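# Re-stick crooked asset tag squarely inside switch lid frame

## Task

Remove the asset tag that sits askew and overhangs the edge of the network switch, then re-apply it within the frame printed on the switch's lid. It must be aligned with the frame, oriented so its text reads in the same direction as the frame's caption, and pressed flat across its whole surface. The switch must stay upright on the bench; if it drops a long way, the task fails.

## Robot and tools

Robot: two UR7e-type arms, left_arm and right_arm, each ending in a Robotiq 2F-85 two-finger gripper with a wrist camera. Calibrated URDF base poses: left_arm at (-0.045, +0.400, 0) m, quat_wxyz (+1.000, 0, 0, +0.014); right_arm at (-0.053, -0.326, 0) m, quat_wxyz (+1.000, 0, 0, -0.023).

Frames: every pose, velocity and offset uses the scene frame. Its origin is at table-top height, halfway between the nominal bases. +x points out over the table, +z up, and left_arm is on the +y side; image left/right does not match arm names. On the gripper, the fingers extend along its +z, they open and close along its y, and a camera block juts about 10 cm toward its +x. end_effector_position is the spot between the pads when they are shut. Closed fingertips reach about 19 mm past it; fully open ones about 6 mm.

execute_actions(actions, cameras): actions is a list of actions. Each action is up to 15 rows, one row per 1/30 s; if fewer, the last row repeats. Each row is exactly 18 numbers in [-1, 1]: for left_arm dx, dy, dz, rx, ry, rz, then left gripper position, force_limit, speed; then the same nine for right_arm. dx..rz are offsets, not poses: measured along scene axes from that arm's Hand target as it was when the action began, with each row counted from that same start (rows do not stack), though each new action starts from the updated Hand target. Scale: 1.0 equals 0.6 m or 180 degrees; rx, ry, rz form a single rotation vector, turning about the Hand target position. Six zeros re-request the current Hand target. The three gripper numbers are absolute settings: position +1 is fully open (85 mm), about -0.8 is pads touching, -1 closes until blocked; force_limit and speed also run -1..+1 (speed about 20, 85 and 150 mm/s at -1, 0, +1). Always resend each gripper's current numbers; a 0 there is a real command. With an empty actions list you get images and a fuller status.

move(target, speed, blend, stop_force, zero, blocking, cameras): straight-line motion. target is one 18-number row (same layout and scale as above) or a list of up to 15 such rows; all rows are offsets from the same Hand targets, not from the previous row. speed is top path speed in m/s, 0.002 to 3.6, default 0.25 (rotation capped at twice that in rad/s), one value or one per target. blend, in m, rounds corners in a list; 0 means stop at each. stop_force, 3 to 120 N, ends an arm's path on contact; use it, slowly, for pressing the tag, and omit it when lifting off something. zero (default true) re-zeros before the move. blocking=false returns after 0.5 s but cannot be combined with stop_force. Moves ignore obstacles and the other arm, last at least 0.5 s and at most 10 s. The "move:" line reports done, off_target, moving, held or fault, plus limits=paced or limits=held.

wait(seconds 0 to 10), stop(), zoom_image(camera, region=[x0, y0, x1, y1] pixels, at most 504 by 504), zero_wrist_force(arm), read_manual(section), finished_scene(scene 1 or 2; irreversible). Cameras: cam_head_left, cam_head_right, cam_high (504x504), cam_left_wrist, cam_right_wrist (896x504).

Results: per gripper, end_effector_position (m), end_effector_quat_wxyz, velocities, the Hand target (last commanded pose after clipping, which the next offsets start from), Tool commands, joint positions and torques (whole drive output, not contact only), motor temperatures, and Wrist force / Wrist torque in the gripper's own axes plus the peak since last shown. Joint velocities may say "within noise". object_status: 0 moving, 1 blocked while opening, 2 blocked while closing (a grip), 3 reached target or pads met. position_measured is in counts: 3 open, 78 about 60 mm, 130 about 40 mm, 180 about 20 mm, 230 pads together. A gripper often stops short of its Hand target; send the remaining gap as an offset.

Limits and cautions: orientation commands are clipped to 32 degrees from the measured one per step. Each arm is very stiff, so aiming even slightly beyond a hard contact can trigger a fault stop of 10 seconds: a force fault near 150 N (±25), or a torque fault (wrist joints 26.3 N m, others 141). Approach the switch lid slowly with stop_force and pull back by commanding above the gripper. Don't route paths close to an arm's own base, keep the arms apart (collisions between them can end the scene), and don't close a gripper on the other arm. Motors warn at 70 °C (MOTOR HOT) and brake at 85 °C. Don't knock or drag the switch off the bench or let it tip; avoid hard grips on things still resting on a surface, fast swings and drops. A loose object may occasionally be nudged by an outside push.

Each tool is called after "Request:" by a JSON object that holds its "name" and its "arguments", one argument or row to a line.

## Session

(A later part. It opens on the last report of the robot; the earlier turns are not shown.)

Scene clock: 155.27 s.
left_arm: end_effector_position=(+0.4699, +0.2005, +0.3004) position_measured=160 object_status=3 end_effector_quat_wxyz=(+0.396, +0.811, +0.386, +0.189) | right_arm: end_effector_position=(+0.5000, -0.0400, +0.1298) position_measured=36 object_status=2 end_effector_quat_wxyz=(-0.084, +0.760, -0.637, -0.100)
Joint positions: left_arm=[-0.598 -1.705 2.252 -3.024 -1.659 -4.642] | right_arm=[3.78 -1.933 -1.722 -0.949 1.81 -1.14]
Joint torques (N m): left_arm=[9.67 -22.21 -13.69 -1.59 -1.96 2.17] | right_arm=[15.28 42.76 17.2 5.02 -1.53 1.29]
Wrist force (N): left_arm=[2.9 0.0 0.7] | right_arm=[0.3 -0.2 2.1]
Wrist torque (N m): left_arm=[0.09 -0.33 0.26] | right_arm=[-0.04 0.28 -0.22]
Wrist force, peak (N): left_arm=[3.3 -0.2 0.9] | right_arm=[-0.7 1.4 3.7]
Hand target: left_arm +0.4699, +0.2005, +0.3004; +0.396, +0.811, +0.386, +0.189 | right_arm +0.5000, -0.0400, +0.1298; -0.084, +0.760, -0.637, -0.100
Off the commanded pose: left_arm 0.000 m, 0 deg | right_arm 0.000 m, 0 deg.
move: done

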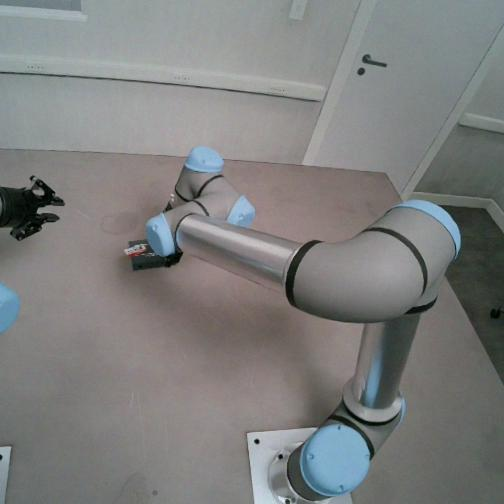

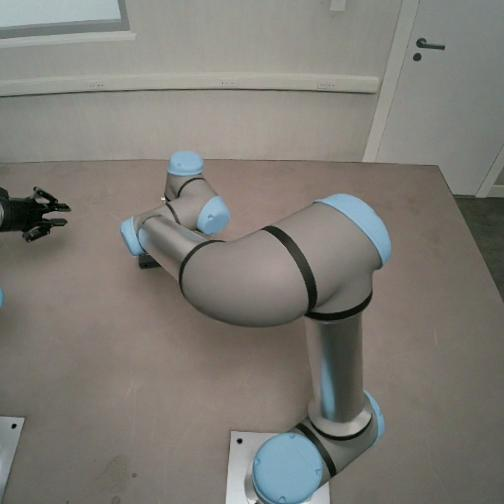

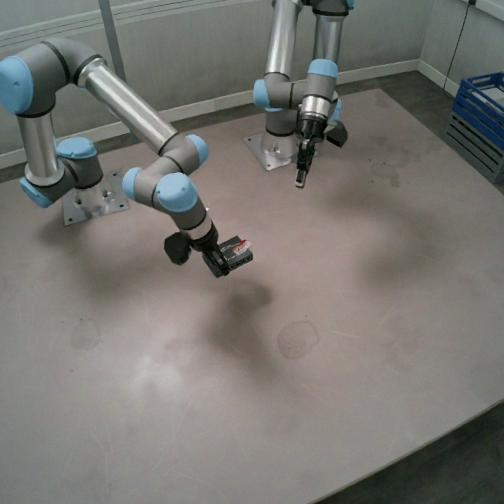

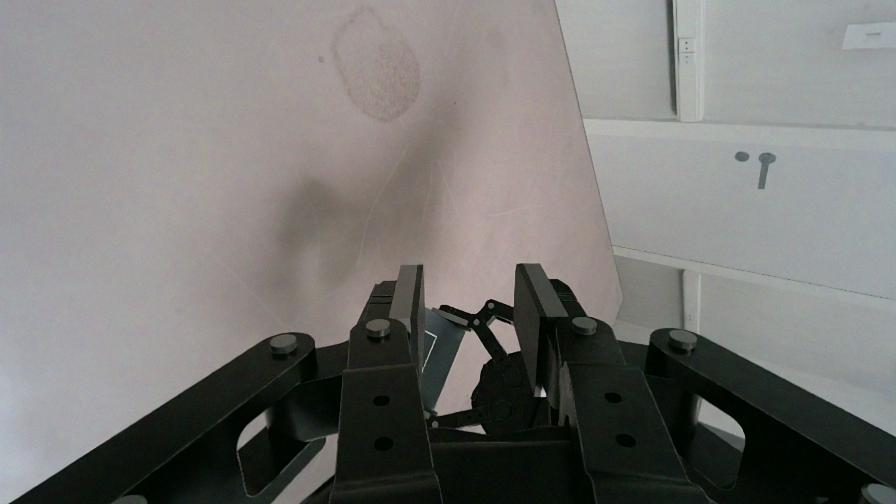

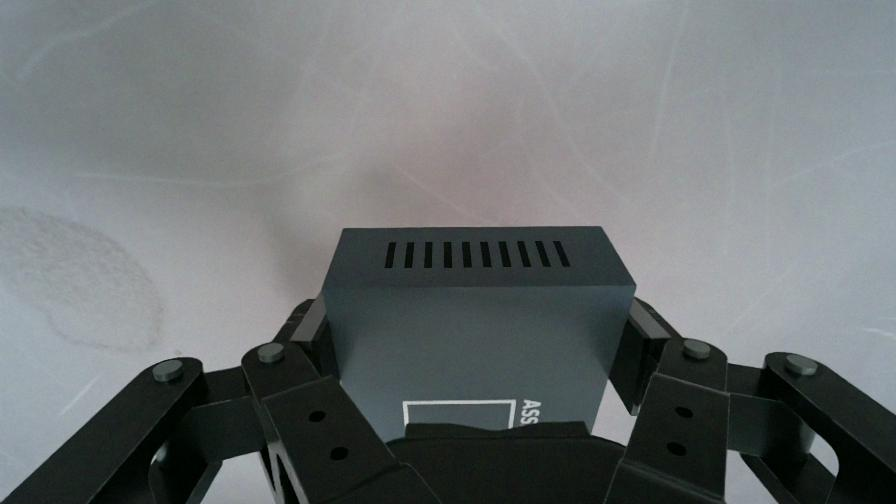

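Request:
{"name": "move", "arguments": {
  "target": [0,0,0,0,0,0,-0.25,-1,-0.5,0,0,-0.19,0,0,0,-1,-0.5,-1],
  "speed": 0.04,
  "stop_force": 6
}}

Request:
{"name": "move", "arguments": {
  "target": [
    [0,0,0,0,0,0,-0.25,-1,-0.5,0,0,0,0,0,0,1,-0.5,-0.8],
    [0,0,0,0,0,0,-0.25,-1,-0.5,0,0,0.15,0,0,0,1,-0.5,-0.8],
    [0,0,0,0,0,0,-0.25,-1,-0.5,0,-0.1,0.2,-0.0225,0.1275,-0.483,1,-0.5,-0.8],
    [0,0,0,0,0,0,-0.25,-1,-0.5,0,-0.1,0.2,-0.1,0.565,-0.82,1,-0.5,-0.8]
  ],
  "speed": [0.1,0.1,0.3,0.3],
  "blend": [0,0.02,0,0],
  "cameras": ["all"]
}}

Scene clock: 166.73 s.
left_arm: end_effector_position=(+0.4699, +0.2005, +0.3004) position_measured=160 object_status=3 end_effector_quat_wxyz=(+0.396, +0.811, +0.386, +0.189) | right_arm: end_effector_position=(+0.4999, -0.0400, +0.0173) position_measured=36 object_status=2 end_effector_quat_wxyz=(-0.084, +0.760, -0.637, -0.100)
Joint positions: left_arm=[-0.598 -1.705 2.252 -3.024 -1.659 -4.642] | right_arm=[3.781 -2.096 -1.824 -0.684 1.81 -1.139]
Joint torques (N m): left_arm=[8.6 -22.28 -13.76 -1.65 -1.85 1.87] | right_arm=[13.27 41.47 25.88 0.76 -1.54 0.06]
Wrist force (N): left_arm=[2.8 0.0 1.0] | right_arm=[-2.0 -1.3 -2.6]
Wrist torque (N m): left_arm=[0.10 -0.32 0.26] | right_arm=[0.16 0.38 -0.29]
Wrist force, peak (N): left_arm=[3.5 0.0 0.7] | right_arm=[-3.3 5.2 -24.0]
Hand target: left_arm +0.4699, +0.2005, +0.3004; +0.396, +0.811, +0.386, +0.189 | right_arm +0.4999, -0.0400, +0.0173; -0.084, +0.760, -0.637, -0.100 (not the last commanded pose)
Off the commanded pose: left_arm 0.000 m, 0 deg | right_arm 0.002 m, 0 deg.
move: contact (right_arm)

Scene clock: 174.87 s.
left_arm: end_effector_position=(+0.4699, +0.2005, +0.3004) position_measured=160 object_status=3 end_effector_quat_wxyz=(+0.396, +0.811, +0.386, +0.189) | right_arm: end_effector_position=(+0.5000, -0.1001, +0.1373) position_measured=3 object_status=3 end_effector_quat_wxyz=(-0.353, +0.571, +0.679, +0.297)
Joint positions: left_arm=[-0.598 -1.705 2.252 -3.024 -1.659 -4.642] | right_arm=[3.447 -2.036 -1.864 -0.69 2.524 1.722]
Joint torques (N m): left_arm=[8.75 -21.45 -14.68 -1.66 -1.87 1.85] | right_arm=[-4.99 37.64 11.63 4.79 2.83 1.29]
Wrist force (N): left_arm=[2.8 0.1 0.8] | right_arm=[0.9 -0.2 1.5]
Wrist torque (N m): left_arm=[0.10 -0.32 0.26] | right_arm=[-0.02 -0.33 -0.02]
Wrist force, peak (N): left_arm=[3.5 -0.1 0.8] | right_arm=[-2.2 -1.3 -2.7]
Hand target: left_arm +0.4699, +0.2005, +0.3004; +0.396, +0.811, +0.386, +0.189 | right_arm +0.4999, -0.1000, +0.1373; -0.353, +0.571, +0.679, +0.297
Off the commanded pose: left_arm 0.000 m, 0 deg | right_arm 0.000 m, 0 deg.
move: done

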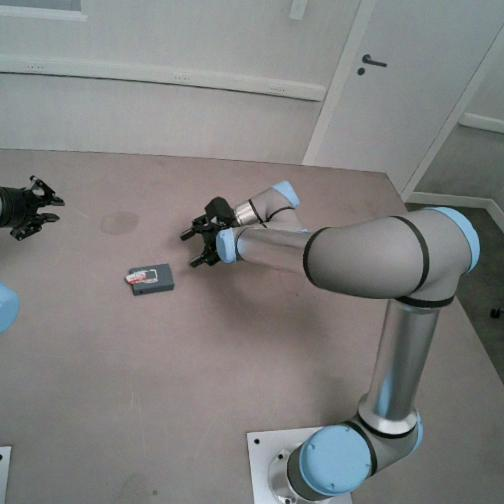

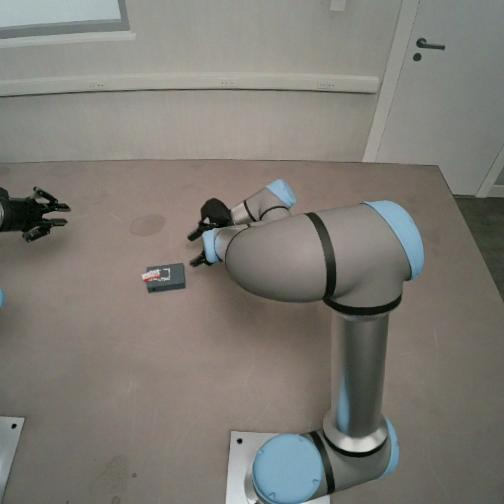

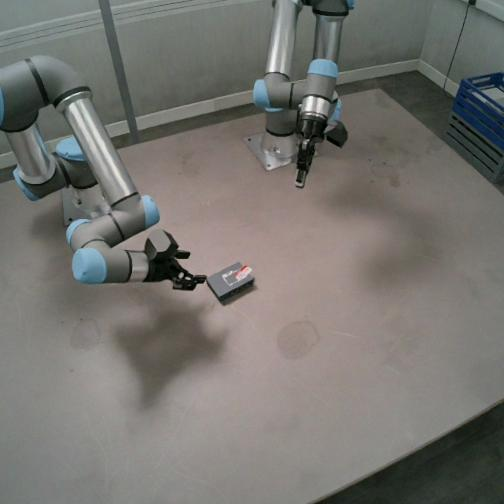

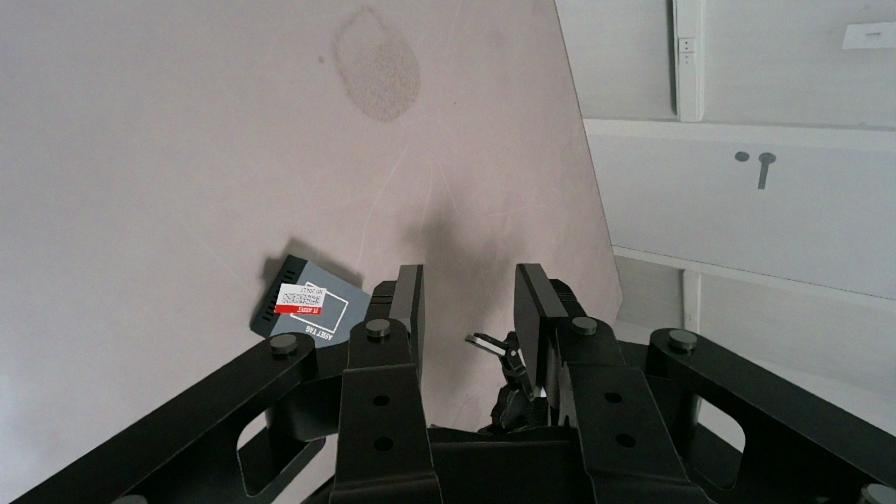

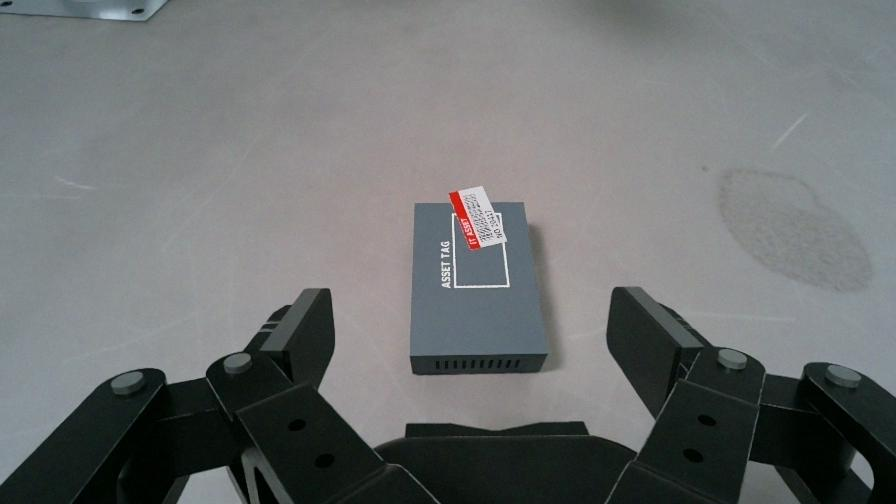

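Request:
{"name": "move", "arguments": {
  "target": [0,0,0,0,0,0,-0.25,-1,-0.5,-0.0013,0.075,-0.1372,0,0,0.0056,1,-0.5,-0.8],
  "speed": 0.15,
  "cameras": ["cam_right_wrist","cam_high"]
}}

Request:
{"name": "zoom_image", "arguments": {
  "camera": "cam_right_wrist",
  "region": [250, 50, 690, 400]
}}

Scene clock: 181.07 s.
left_arm: end_effector_position=(+0.4699, +0.2005, +0.3004) position_measured=160 object_status=3 end_effector_quat_wxyz=(+0.396, +0.811, +0.386, +0.189) | right_arm: end_effector_position=(+0.4992, -0.0551, +0.0550) position_measured=3 object_status=3 end_effector_quat_wxyz=(-0.356, +0.565, +0.684, +0.293)
Joint positions: left_arm=[-0.598 -1.705 2.252 -3.024 -1.659 -4.642] | right_arm=[3.521 -2.215 -1.879 -0.418 2.515 1.818]
Joint torques (N m): left_arm=[8.66 -21.61 -13.73 -1.54 -1.74 1.61] | right_arm=[15.93 31.83 24.36 4.75 -0.34 0.98]
Wrist force (N): left_arm=[3.1 0.2 0.8] | right_arm=[1.1 -0.3 1.4]
Wrist torque (N m): left_arm=[0.12 -0.36 0.26] | right_arm=[-0.04 -0.37 -0.02]
Wrist force, peak (N): left_arm=[3.3 0.1 1.0] | right_arm=[0.2 0.0 2.7]
Hand target: left_arm +0.4699, +0.2005, +0.3004; +0.396, +0.811, +0.386, +0.189 | right_arm +0.4992, -0.0550, +0.0550; -0.356, +0.565, +0.684, +0.293
Off the commanded pose: left_arm 0.000 m, 0 deg | right_arm 0.000 m, 0 deg.
move: done
Images, in order (width x height): cam_high 504x504, cam_right_wrist 896x504.

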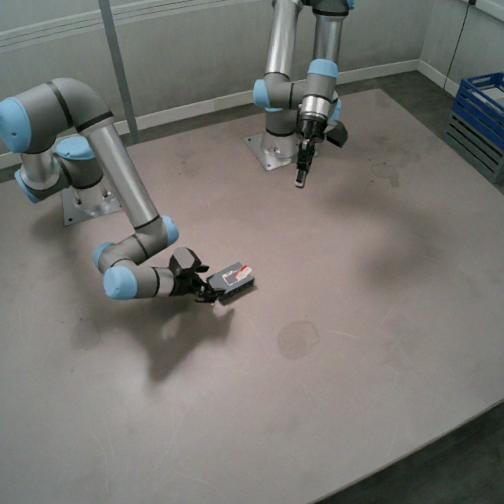

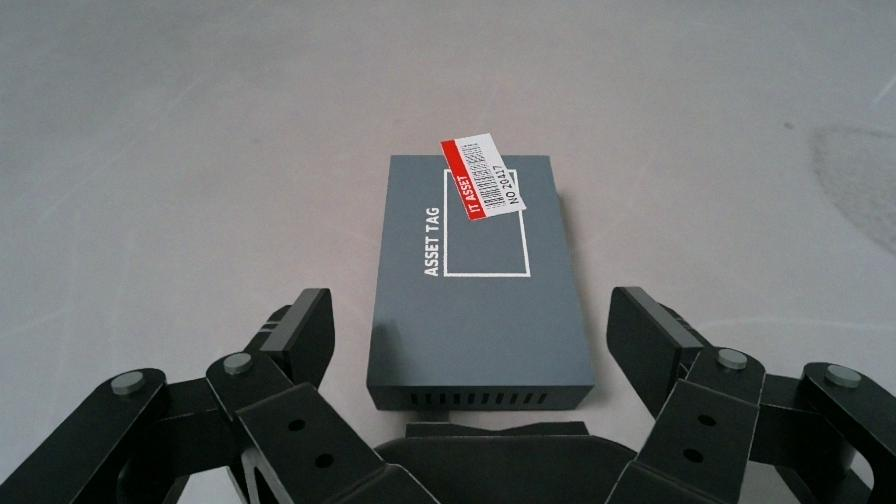

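Scaled by 1.145 from the camera's 896x504 image, which has a finer 1280x720 frame.

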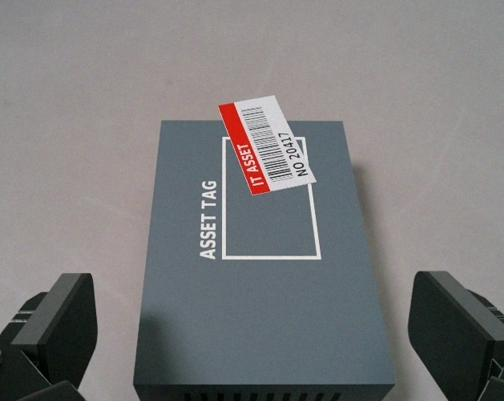

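Request:
{"name": "move", "arguments": {
  "target": [0,0,0,0,0,0,-0.25,-1,-0.5,0.0015,0.0105,-0.065,0,0,0,1,-0.5,-0.8],
  "speed": 0.05,
  "stop_force": 6,
  "cameras": ["cam_right_wrist"]
}}

Request:
{"name": "move", "arguments": {
  "target": [0,0,0,0,0,0,-0.25,-1,-0.5,0,0,0,0,0,0,-1,-0.3,-1],
  "cameras": ["cam_right_wrist"]
}}

Scene clock: 185.33 s.
left_arm: end_effector_position=(+0.4699, +0.2005, +0.3004) position_measured=160 object_status=3 end_effector_quat_wxyz=(+0.396, +0.811, +0.386, +0.189) | right_arm: end_effector_position=(+0.5001, -0.0487, +0.0160) position_measured=3 object_status=3 end_effector_quat_wxyz=(-0.356, +0.565, +0.684, +0.293)
Joint positions: left_arm=[-0.598 -1.705 2.252 -3.024 -1.659 -4.642] | right_arm=[3.531 -2.301 -1.873 -0.325 2.513 1.834]
Joint torques (N m): left_arm=[7.74 -21.22 -14.46 -1.47 -1.82 1.62] | right_arm=[14.75 35.2 22.88 4.76 -0.47 1.1]
Wrist force (N): left_arm=[3.0 -0.1 0.9] | right_arm=[1.1 0.0 1.4]
Wrist torque (N m): left_arm=[0.07 -0.35 0.26] | right_arm=[0.02 -0.36 -0.02]
Wrist force, peak (N): left_arm=[3.3 0.4 1.0] | right_arm=[1.6 0.1 1.6]
Hand target: left_arm +0.4699, +0.2005, +0.3004; +0.396, +0.811, +0.386, +0.189 | right_arm +0.5001, -0.0487, +0.0160; -0.356, +0.565, +0.684, +0.293
Off the commanded pose: left_arm 0.000 m, 0 deg | right_arm 0.000 m, 0 deg.
move: done
Images, in order (width x height): cam_right_wrist 896x504.

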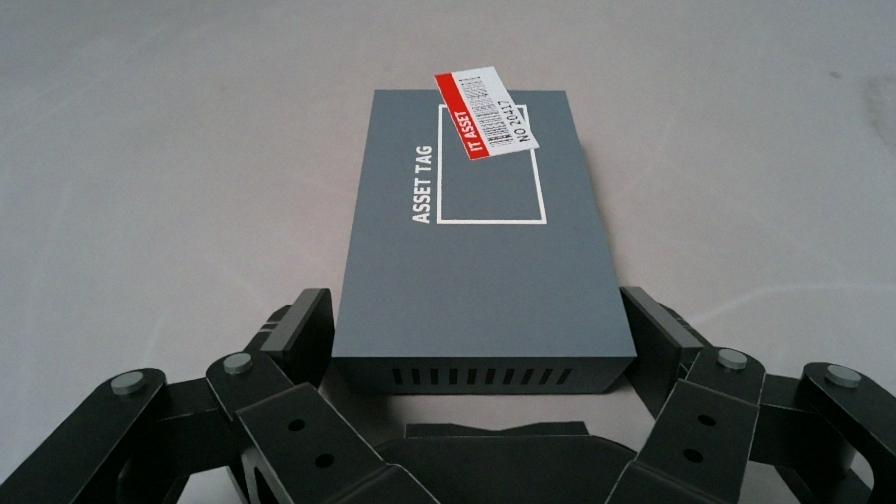

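Scene clock: 186.23 s.
left_arm: end_effector_position=(+0.4699, +0.2005, +0.3004) position_measured=160 object_status=3 end_effector_quat_wxyz=(+0.396, +0.811, +0.386, +0.189) | right_arm: end_effector_position=(+0.5001, -0.0487, +0.0160) position_measured=36 object_status=0 end_effector_quat_wxyz=(-0.356, +0.565, +0.684, +0.293)
Joint positions: left_arm=[-0.598 -1.705 2.252 -3.024 -1.659 -4.642] | right_arm=[3.531 -2.301 -1.873 -0.325 2.513 1.834]
Joint torques (N m): left_arm=[8.04 -21.46 -14.34 -1.56 -1.78 1.43] | right_arm=[14.41 33.68 19.8 3.31 0.15 1.15]
Wrist force (N): left_arm=[3.3 0.0 1.1] | right_arm=[7.2 -0.9 -6.0]
Wrist torque (N m): left_arm=[0.08 -0.39 0.26] | right_arm=[-0.07 -0.56 -0.11]
Wrist force, peak (N): left_arm=[3.3 0.0 1.1] | right_arm=[7.2 -0.8 -6.2]
Hand target: left_arm +0.4699, +0.2005, +0.3004; +0.396, +0.811, +0.386, +0.189 | right_arm +0.5001, -0.0487, +0.0160; -0.356, +0.565, +0.684, +0.293
Off the commanded pose: left_arm 0.000 m, 0 deg | right_arm 0.000 m, 0 deg.
move: done
Images, in order (width x height): cam_right_wrist 896x504.

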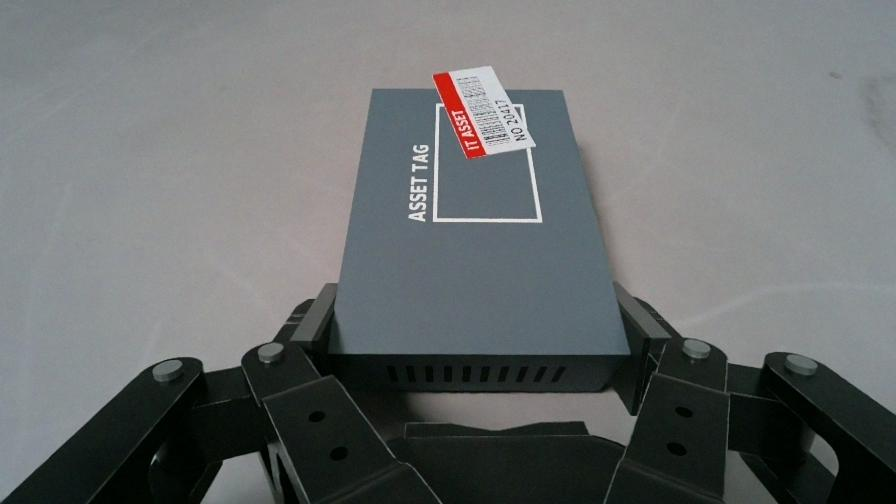

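Request:
{"name": "move", "arguments": {
  "target": [
    [-0.0043,0,-0.15,-0.0871,-0.052,-0.2199,-0.25,0.2,-0.8,0,0,0.1333,0,0,0,-1,-0.3,-1],
    [-0.0043,-0.1347,-0.269,-0.0871,-0.052,-0.2199,-0.25,0.2,-0.8,0,0,0.1333,0,0,0,-1,-0.3,-1]
  ],
  "speed": 0.15,
  "blend": [0.02,0],
  "cameras": ["all"]
}}

Request:
{"name": "zoom_image", "arguments": {
  "camera": "cam_left_wrist",
  "region": [250, 50, 650, 450]
}}

Scene clock: 196.20 s.
left_arm: end_effector_position=(+0.4674, +0.1197, +0.1390) position_measured=160 object_status=3 end_effector_quat_wxyz=(+0.571, +0.815, +0.078, +0.055) | right_arm: end_effector_position=(+0.5001, -0.0487, +0.0960) position_measured=36 object_status=2 end_effector_quat_wxyz=(-0.356, +0.565, +0.684, +0.293)
Joint positions: left_arm=[-0.408 -0.95 2.138 -3.738 -2.482 -4.223] | right_arm=[3.531 -2.141 -1.863 -0.495 2.513 1.834]
Joint torques (N m): left_arm=[-7.59 -30.71 -17.81 -4.94 1.14 -2.07] | right_arm=[10.24 45.09 26.55 1.31 3.67 -1.53]
Wrist force (N): left_arm=[3.0 -0.2 0.8] | right_arm=[-1.7 -0.2 2.9]
Wrist torque (N m): left_arm=[0.16 -0.34 0.34] | right_arm=[-0.03 -0.43 -0.01]
Wrist force, peak (N): left_arm=[3.5 0.2 1.0] | right_arm=[7.3 -0.8 -6.4]
Hand target: left_arm +0.4674, +0.1197, +0.1390; +0.571, +0.815, +0.078, +0.055 | right_arm +0.5001, -0.0487, +0.0960; -0.356, +0.565, +0.684, +0.293
Off the commanded pose: left_arm 0.000 m, 0 deg | right_arm 0.000 m, 0 deg.
move: done

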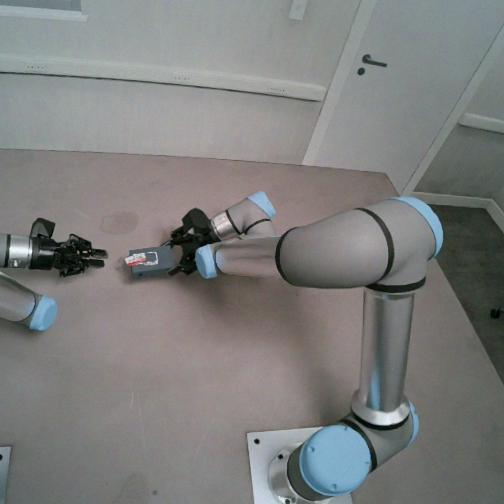

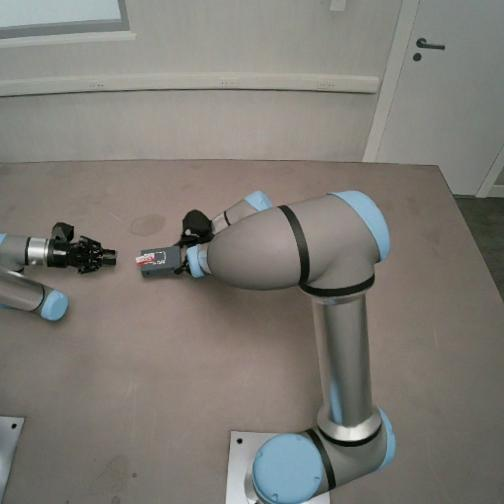

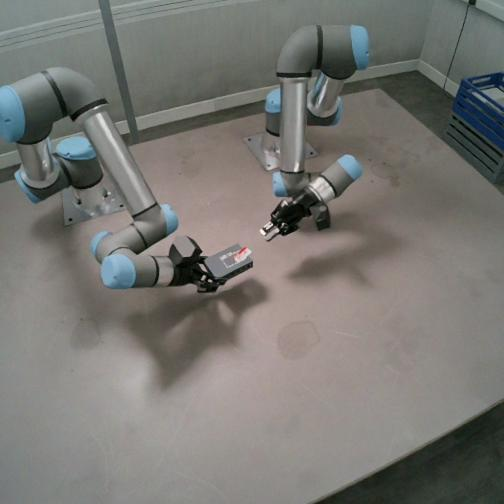

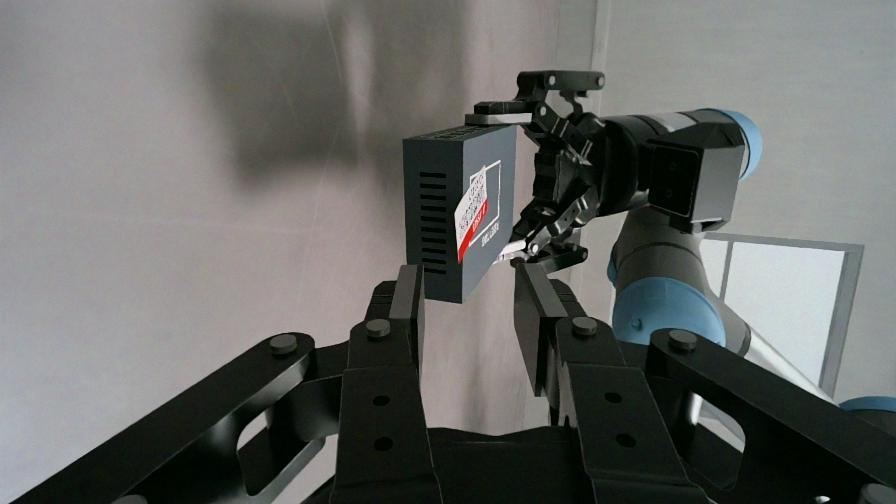

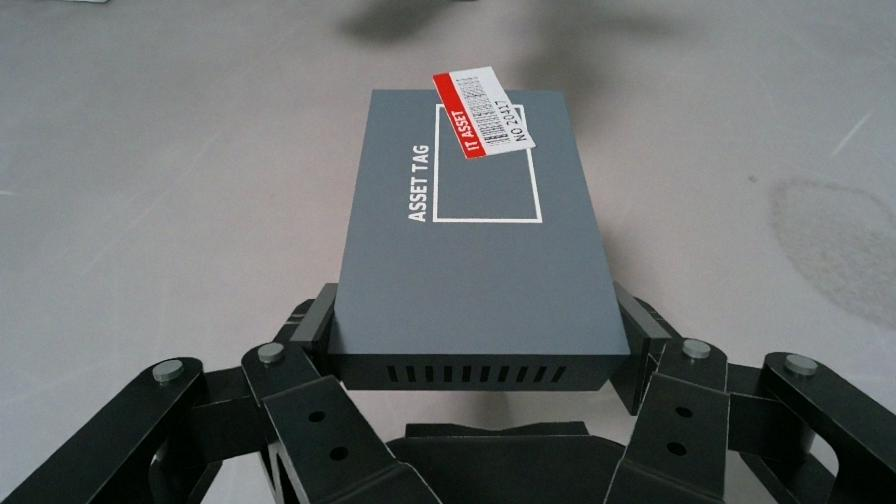

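Scaled by 1.260 from the camera's 896x504 image, which has a finer 1280x720 frame.

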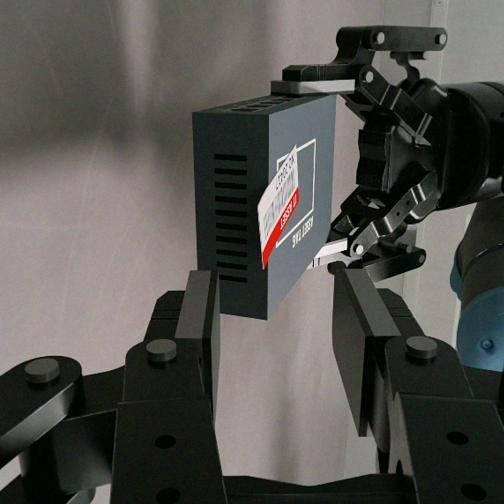

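Request:
{"name": "zoom_image", "arguments": {
  "camera": "cam_left_wrist",
  "region": [390, 110, 550, 320]
}}

Scaled by 2.400 from the camera's 896x504 image, which has a finer 1280x720 frame.

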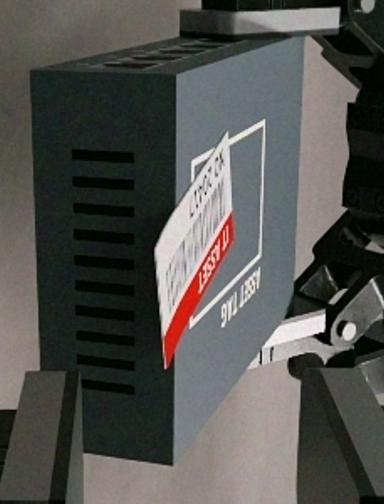

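Request:
{"name": "move", "arguments": {
  "target": [
    [0.0062,-0.0488,-0.0262,0,0,0,-0.25,0.2,-0.8,0,0,0,0,0,0,-1,-0.3,-1],
    [0.0152,-0.095,-0.0433,0,0,0,-0.25,0.2,-0.8,0,0,0,0,0,0,-1,-0.3,-1]
  ],
  "speed": [0.1,0.04],
  "stop_force": 10,
  "cameras": ["cam_left_wrist","cam_right_wrist"]
}}

Request:
{"name": "zoom_image", "arguments": {
  "camera": "cam_left_wrist",
  "region": [390, 110, 550, 320]
}}

Request:
{"name": "zoom_image", "arguments": {
  "camera": "cam_right_wrist",
  "region": [370, 20, 600, 240]
}}

Scene clock: 204.37 s.
left_arm: end_effector_position=(+0.4765, +0.0627, +0.1130) position_measured=160 object_status=3 end_effector_quat_wxyz=(+0.571, +0.815, +0.078, +0.055) | right_arm: end_effector_position=(+0.5001, -0.0487, +0.0960) position_measured=36 object_status=2 end_effector_quat_wxyz=(-0.356, +0.565, +0.684, +0.293)
Joint positions: left_arm=[-0.513 -0.851 2.064 -3.828 -2.393 -4.309] | right_arm=[3.531 -2.141 -1.863 -0.495 2.513 1.834]
Joint torques (N m): left_arm=[-7.92 -33.28 -16.46 -4.65 1.23 -1.83] | right_arm=[-9.2 46.21 27.38 1.59 0.74 -1.47]
Wrist force (N): left_arm=[3.1 0.1 1.2] | right_arm=[-1.5 -0.2 3.0]
Wrist torque (N m): left_arm=[0.20 -0.35 0.35] | right_arm=[-0.02 -0.45 -0.01]
Wrist force, peak (N): left_arm=[3.4 -0.3 1.2] | right_arm=[-1.7 -0.2 3.5]
Hand target: left_arm +0.4765, +0.0627, +0.1130; +0.571, +0.815, +0.078, +0.055 | right_arm +0.5001, -0.0487, +0.0960; -0.356, +0.565, +0.684, +0.293
Off the commanded pose: left_arm 0.000 m, 0 deg | right_arm 0.000 m, 0 deg.
move: done
Images, in order (width x height): cam_left_wrist 896x504, cam_right_wrist 896x504.

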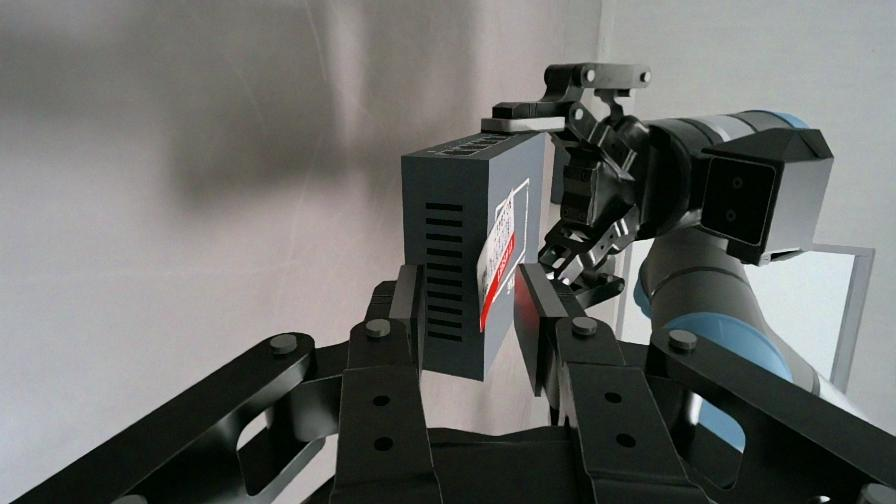

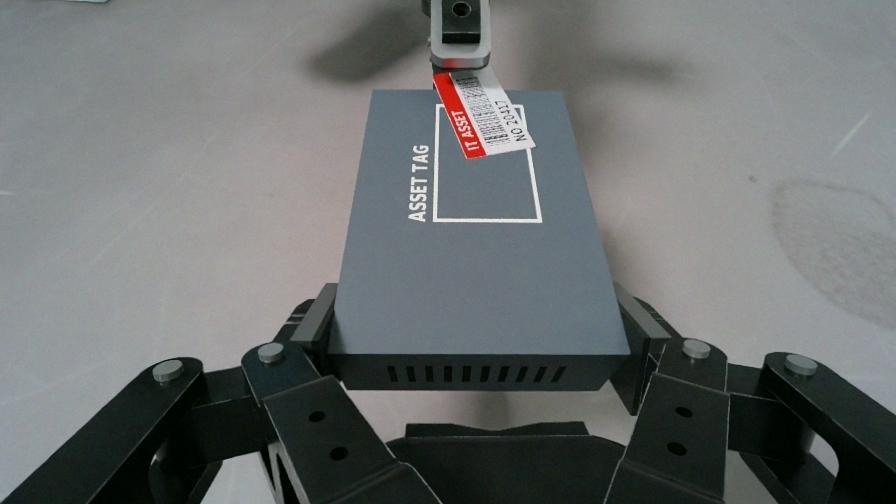

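Scaled by 2.400 from the camera's 896x504 image, which has a finer 1280x720 frame.

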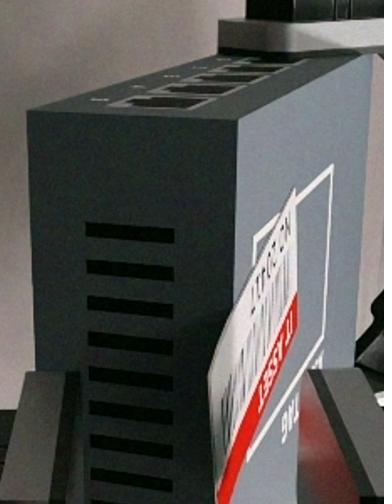

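Scaled by 2.191 from the camera's 896x504 image, which has a finer 1280x720 frame.

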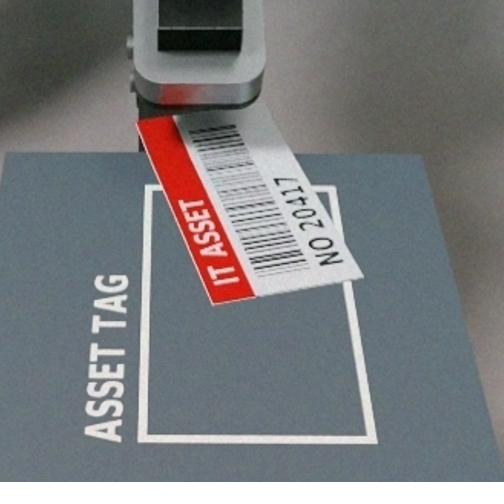

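Request:
{"name": "move", "arguments": {
  "target": [0,0,0,0,0,0,-1,0.5,-1,0,0,0,0,0,0,-1,-0.3,-1],
  "cameras": ["cam_left_wrist","cam_right_wrist"]
}}

Request:
{"name": "zoom_image", "arguments": {
  "camera": "cam_left_wrist",
  "region": [390, 110, 550, 320]
}}

Request:
{"name": "zoom_image", "arguments": {
  "camera": "cam_right_wrist",
  "region": [370, 0, 600, 240]
}}

Scene clock: 207.40 s.
left_arm: end_effector_position=(+0.4765, +0.0627, +0.1130) position_measured=231 object_status=0 end_effector_quat_wxyz=(+0.571, +0.815, +0.078, +0.055) | right_arm: end_effector_position=(+0.5001, -0.0487, +0.0960) position_measured=36 object_status=2 end_effector_quat_wxyz=(-0.356, +0.565, +0.684, +0.293)
Joint positions: left_arm=[-0.513 -0.851 2.064 -3.828 -2.393 -4.309] | right_arm=[3.531 -2.141 -1.863 -0.495 2.513 1.834]
Joint torques (N m): left_arm=[-5.18 -33.08 -12.29 -2.18 1.26 -1.93] | right_arm=[-8.69 45.28 27.05 2.86 3.23 -1.45]
Wrist force (N): left_arm=[0.8 1.1 -1.8] | right_arm=[-5.2 2.1 2.6]
Wrist torque (N m): left_arm=[0.10 -0.30 0.36] | right_arm=[-0.13 -0.58 0.15]
Wrist force, peak (N): left_arm=[3.1 2.7 1.5] | right_arm=[-5.2 1.7 3.8]
Hand target: left_arm +0.4765, +0.0627, +0.1130; +0.571, +0.815, +0.078, +0.055 | right_arm +0.5001, -0.0487, +0.0960; -0.356, +0.565, +0.684, +0.293
Off the commanded pose: left_arm 0.000 m, 0 deg | right_arm 0.000 m, 0 deg.
move: done
Images, in order (width x height): cam_left_wrist 896x504, cam_right_wrist 896x504.

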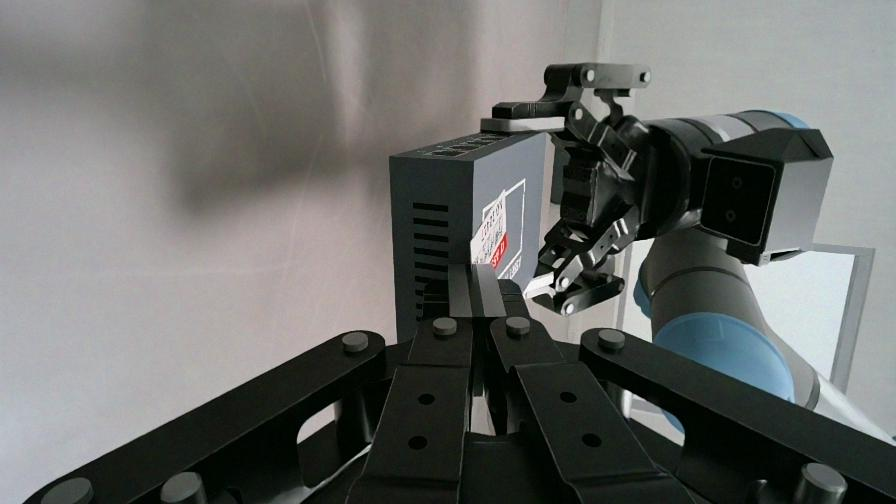

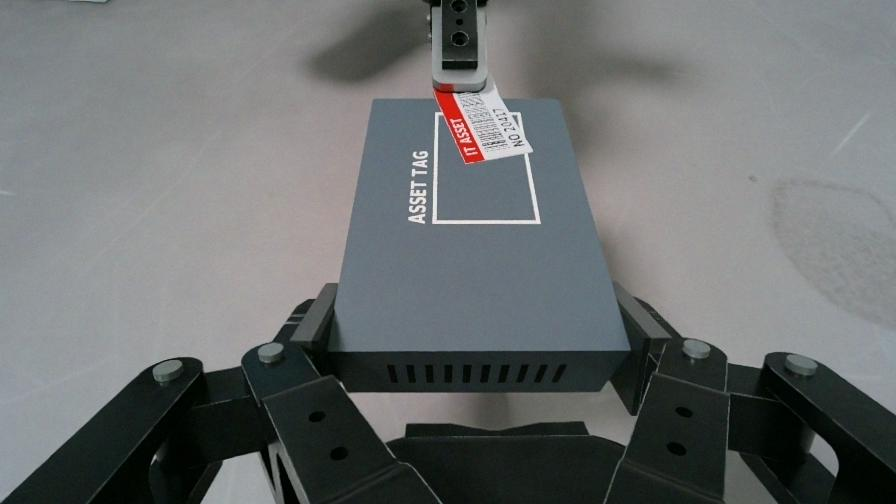

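Scaled by 2.400 from the camera's 896x504 image, which has a finer 1280x720 frame.

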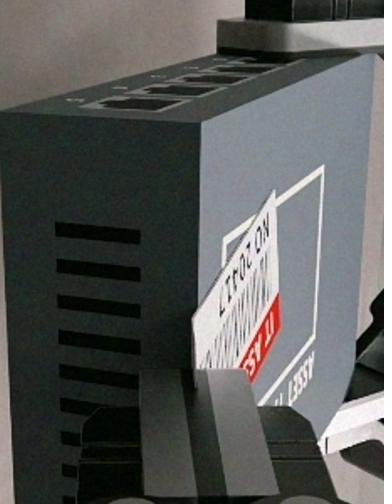

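Scaled by 2.100 from the camera's 896x504 image, which has a finer 1280x720 frame.

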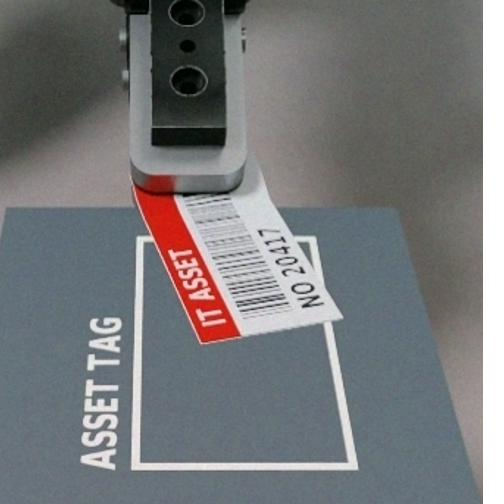

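Request:
{"name": "move", "arguments": {
  "target": [
    [0.0014,-0.0072,0.0183,0.0546,0.0106,0,-1,0.5,-1,0,0,0,0,0,0,-1,-0.3,-1],
    [0.0036,-0.0185,0.0395,0.109,0.0212,0,-1,0.5,-1,0,0,0,0,0,0,-1,-0.3,-1]
  ],
  "speed": 0.025,
  "blend": 0.005,
  "cameras": ["cam_left_wrist","cam_right_wrist"]
}}

Request:
{"name": "zoom_image", "arguments": {
  "camera": "cam_right_wrist",
  "region": [370, 0, 600, 240]
}}

Scene clock: 217.60 s.
left_arm: end_effector_position=(+0.4786, +0.0516, +0.1367) position_measured=231 object_status=3 end_effector_quat_wxyz=(+0.421, +0.902, +0.086, +0.040) | right_arm: end_effector_position=(+0.5001, -0.0487, +0.0960) position_measured=36 object_status=2 end_effector_quat_wxyz=(-0.356, +0.565, +0.684, +0.293)
Joint positions: left_arm=[-0.6 -1.143 2.057 -3.175 -2.157 -4.121] | right_arm=[3.531 -2.141 -1.863 -0.495 2.513 1.834]
Joint torques (N m): left_arm=[-7.69 -42.78 -23.29 -1.5 1.01 2.19] | right_arm=[-8.17 35.5 23.41 1.67 2.09 -1.39]
Wrist force (N): left_arm=[3.3 -0.6 2.3] | right_arm=[0.1 -0.5 2.9]
Wrist torque (N m): left_arm=[0.08 -0.34 0.26] | right_arm=[0.02 -0.44 -0.03]
Wrist force, peak (N): left_arm=[6.2 -3.5 4.8] | right_arm=[-6.9 1.7 0.0]
Hand target: left_arm +0.4786, +0.0516, +0.1367; +0.421, +0.902, +0.086, +0.040 | right_arm +0.5001, -0.0487, +0.0960; -0.356, +0.565, +0.684, +0.293
Off the commanded pose: left_arm 0.000 m, 0 deg | right_arm 0.000 m, 0 deg.
move: done
Images, in order (width x height): cam_left_wrist 896x504, cam_right_wrist 896x504.

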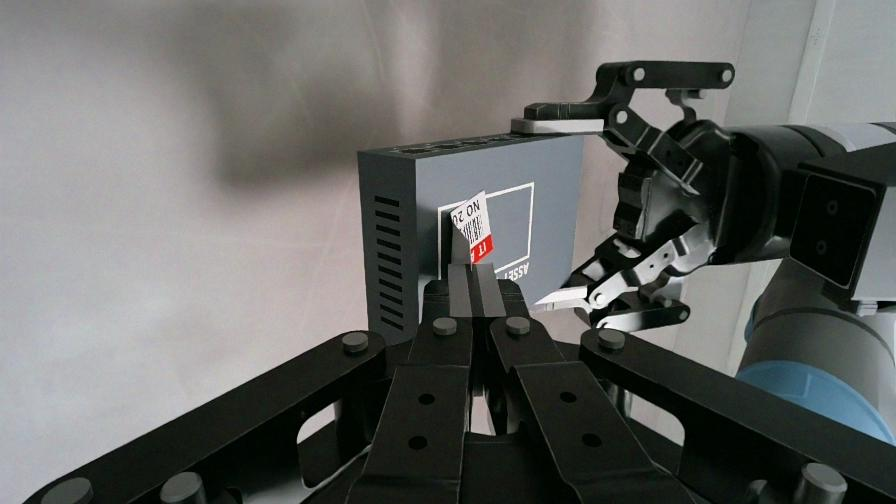

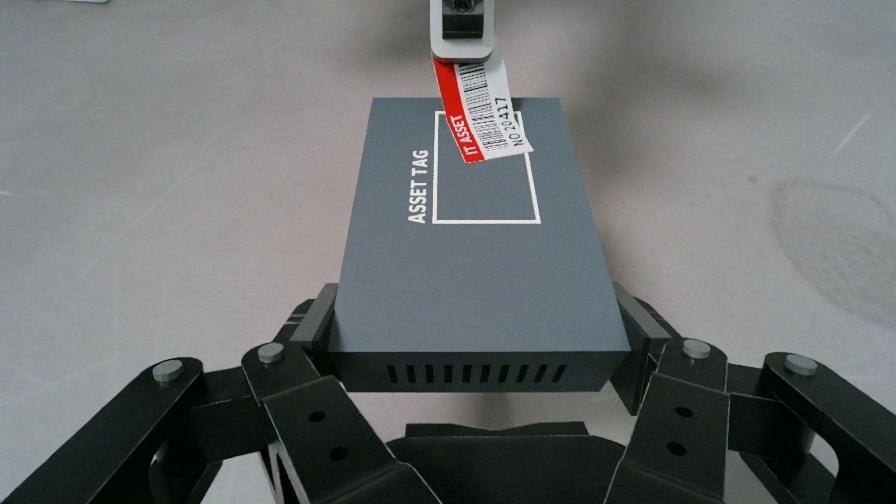

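Scaled by 2.100 from the camera's 896x504 image, which has a finer 1280x720 frame.

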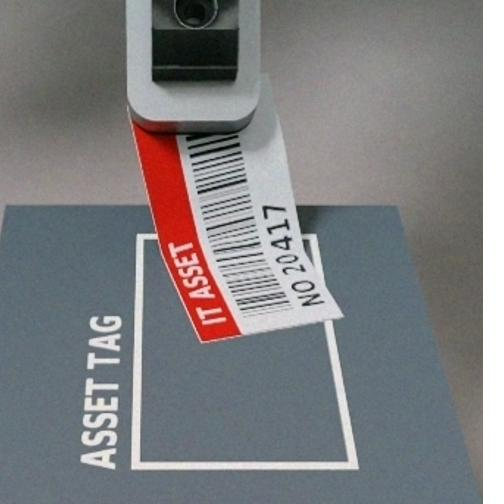

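Request:
{"name": "move", "arguments": {
  "target": [
    [0.0027,-0.0137,0.0207,0.0547,0.0106,0,-1,0.5,-1,0,0,0,0,0,0,-1,-0.3,-1],
    [0.0056,-0.029,0.0423,0.0819,0.0159,0,-1,0.5,-1,0,0,0,0,0,0,-1,-0.3,-1]
  ],
  "speed": 0.025,
  "blend": 0.005,
  "cameras": ["cam_left_wrist","cam_right_wrist"]
}}

Request:
{"name": "zoom_image", "arguments": {
  "camera": "cam_right_wrist",
  "region": [370, 0, 600, 240]
}}

Scene clock: 224.63 s.
left_arm: end_effector_position=(+0.4820, +0.0342, +0.1621) position_measured=231 object_status=3 end_effector_quat_wxyz=(+0.299, +0.949, +0.091, +0.029) | right_arm: end_effector_position=(+0.5001, -0.0487, +0.0960) position_measured=36 object_status=2 end_effector_quat_wxyz=(-0.356, +0.565, +0.684, +0.293)
Joint positions: left_arm=[-0.691 -1.256 1.917 -2.717 -1.957 -4.093] | right_arm=[3.531 -2.141 -1.863 -0.495 2.513 1.834]
Joint torques (N m): left_arm=[-7.82 -43.54 -27.28 -1.87 1.13 -2.11] | right_arm=[-7.68 38.95 22.63 3.15 0.86 -1.54]
Wrist force (N): left_arm=[3.5 -0.4 2.7] | right_arm=[0.2 -0.7 2.7]
Wrist torque (N m): left_arm=[0.01 -0.35 0.42] | right_arm=[0.03 -0.41 -0.06]
Wrist force, peak (N): left_arm=[5.3 -1.7 5.4] | right_arm=[3.4 -2.1 2.2]
Hand target: left_arm +0.4820, +0.0342, +0.1621; +0.299, +0.949, +0.091, +0.029 | right_arm +0.5001, -0.0487, +0.0960; -0.356, +0.565, +0.684, +0.293
Off the commanded pose: left_arm 0.000 m, 0 deg | right_arm 0.000 m, 0 deg.
move: done
Images, in order (width x height): cam_left_wrist 896x504, cam_right_wrist 896x504.

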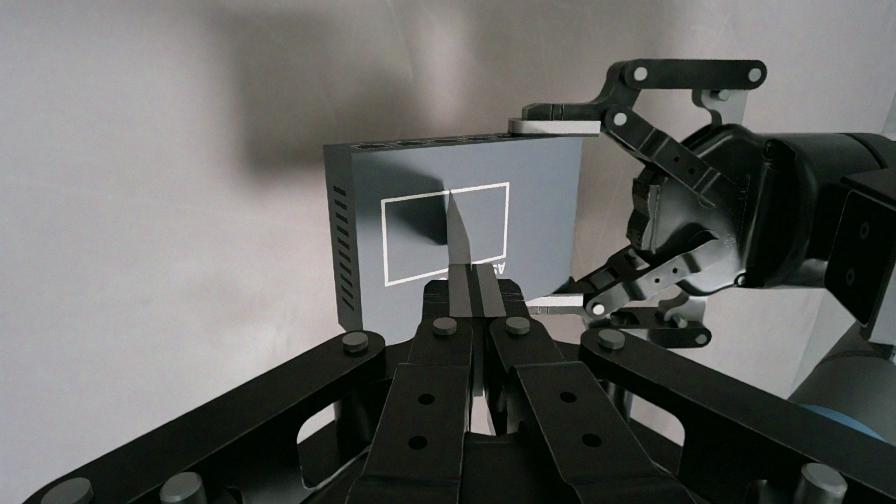

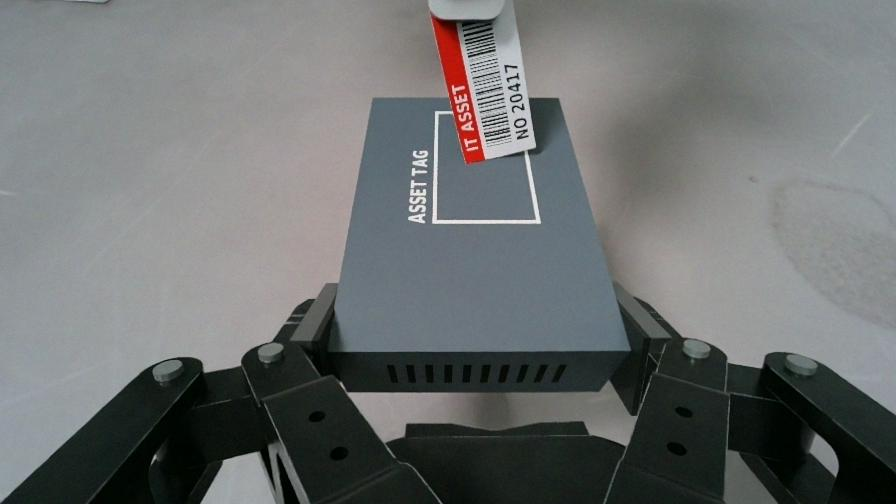

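Scaled by 2.100 from the camera's 896x504 image, which has a finer 1280x720 frame.

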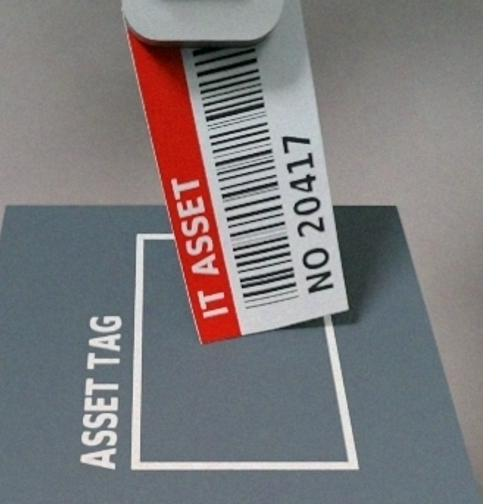

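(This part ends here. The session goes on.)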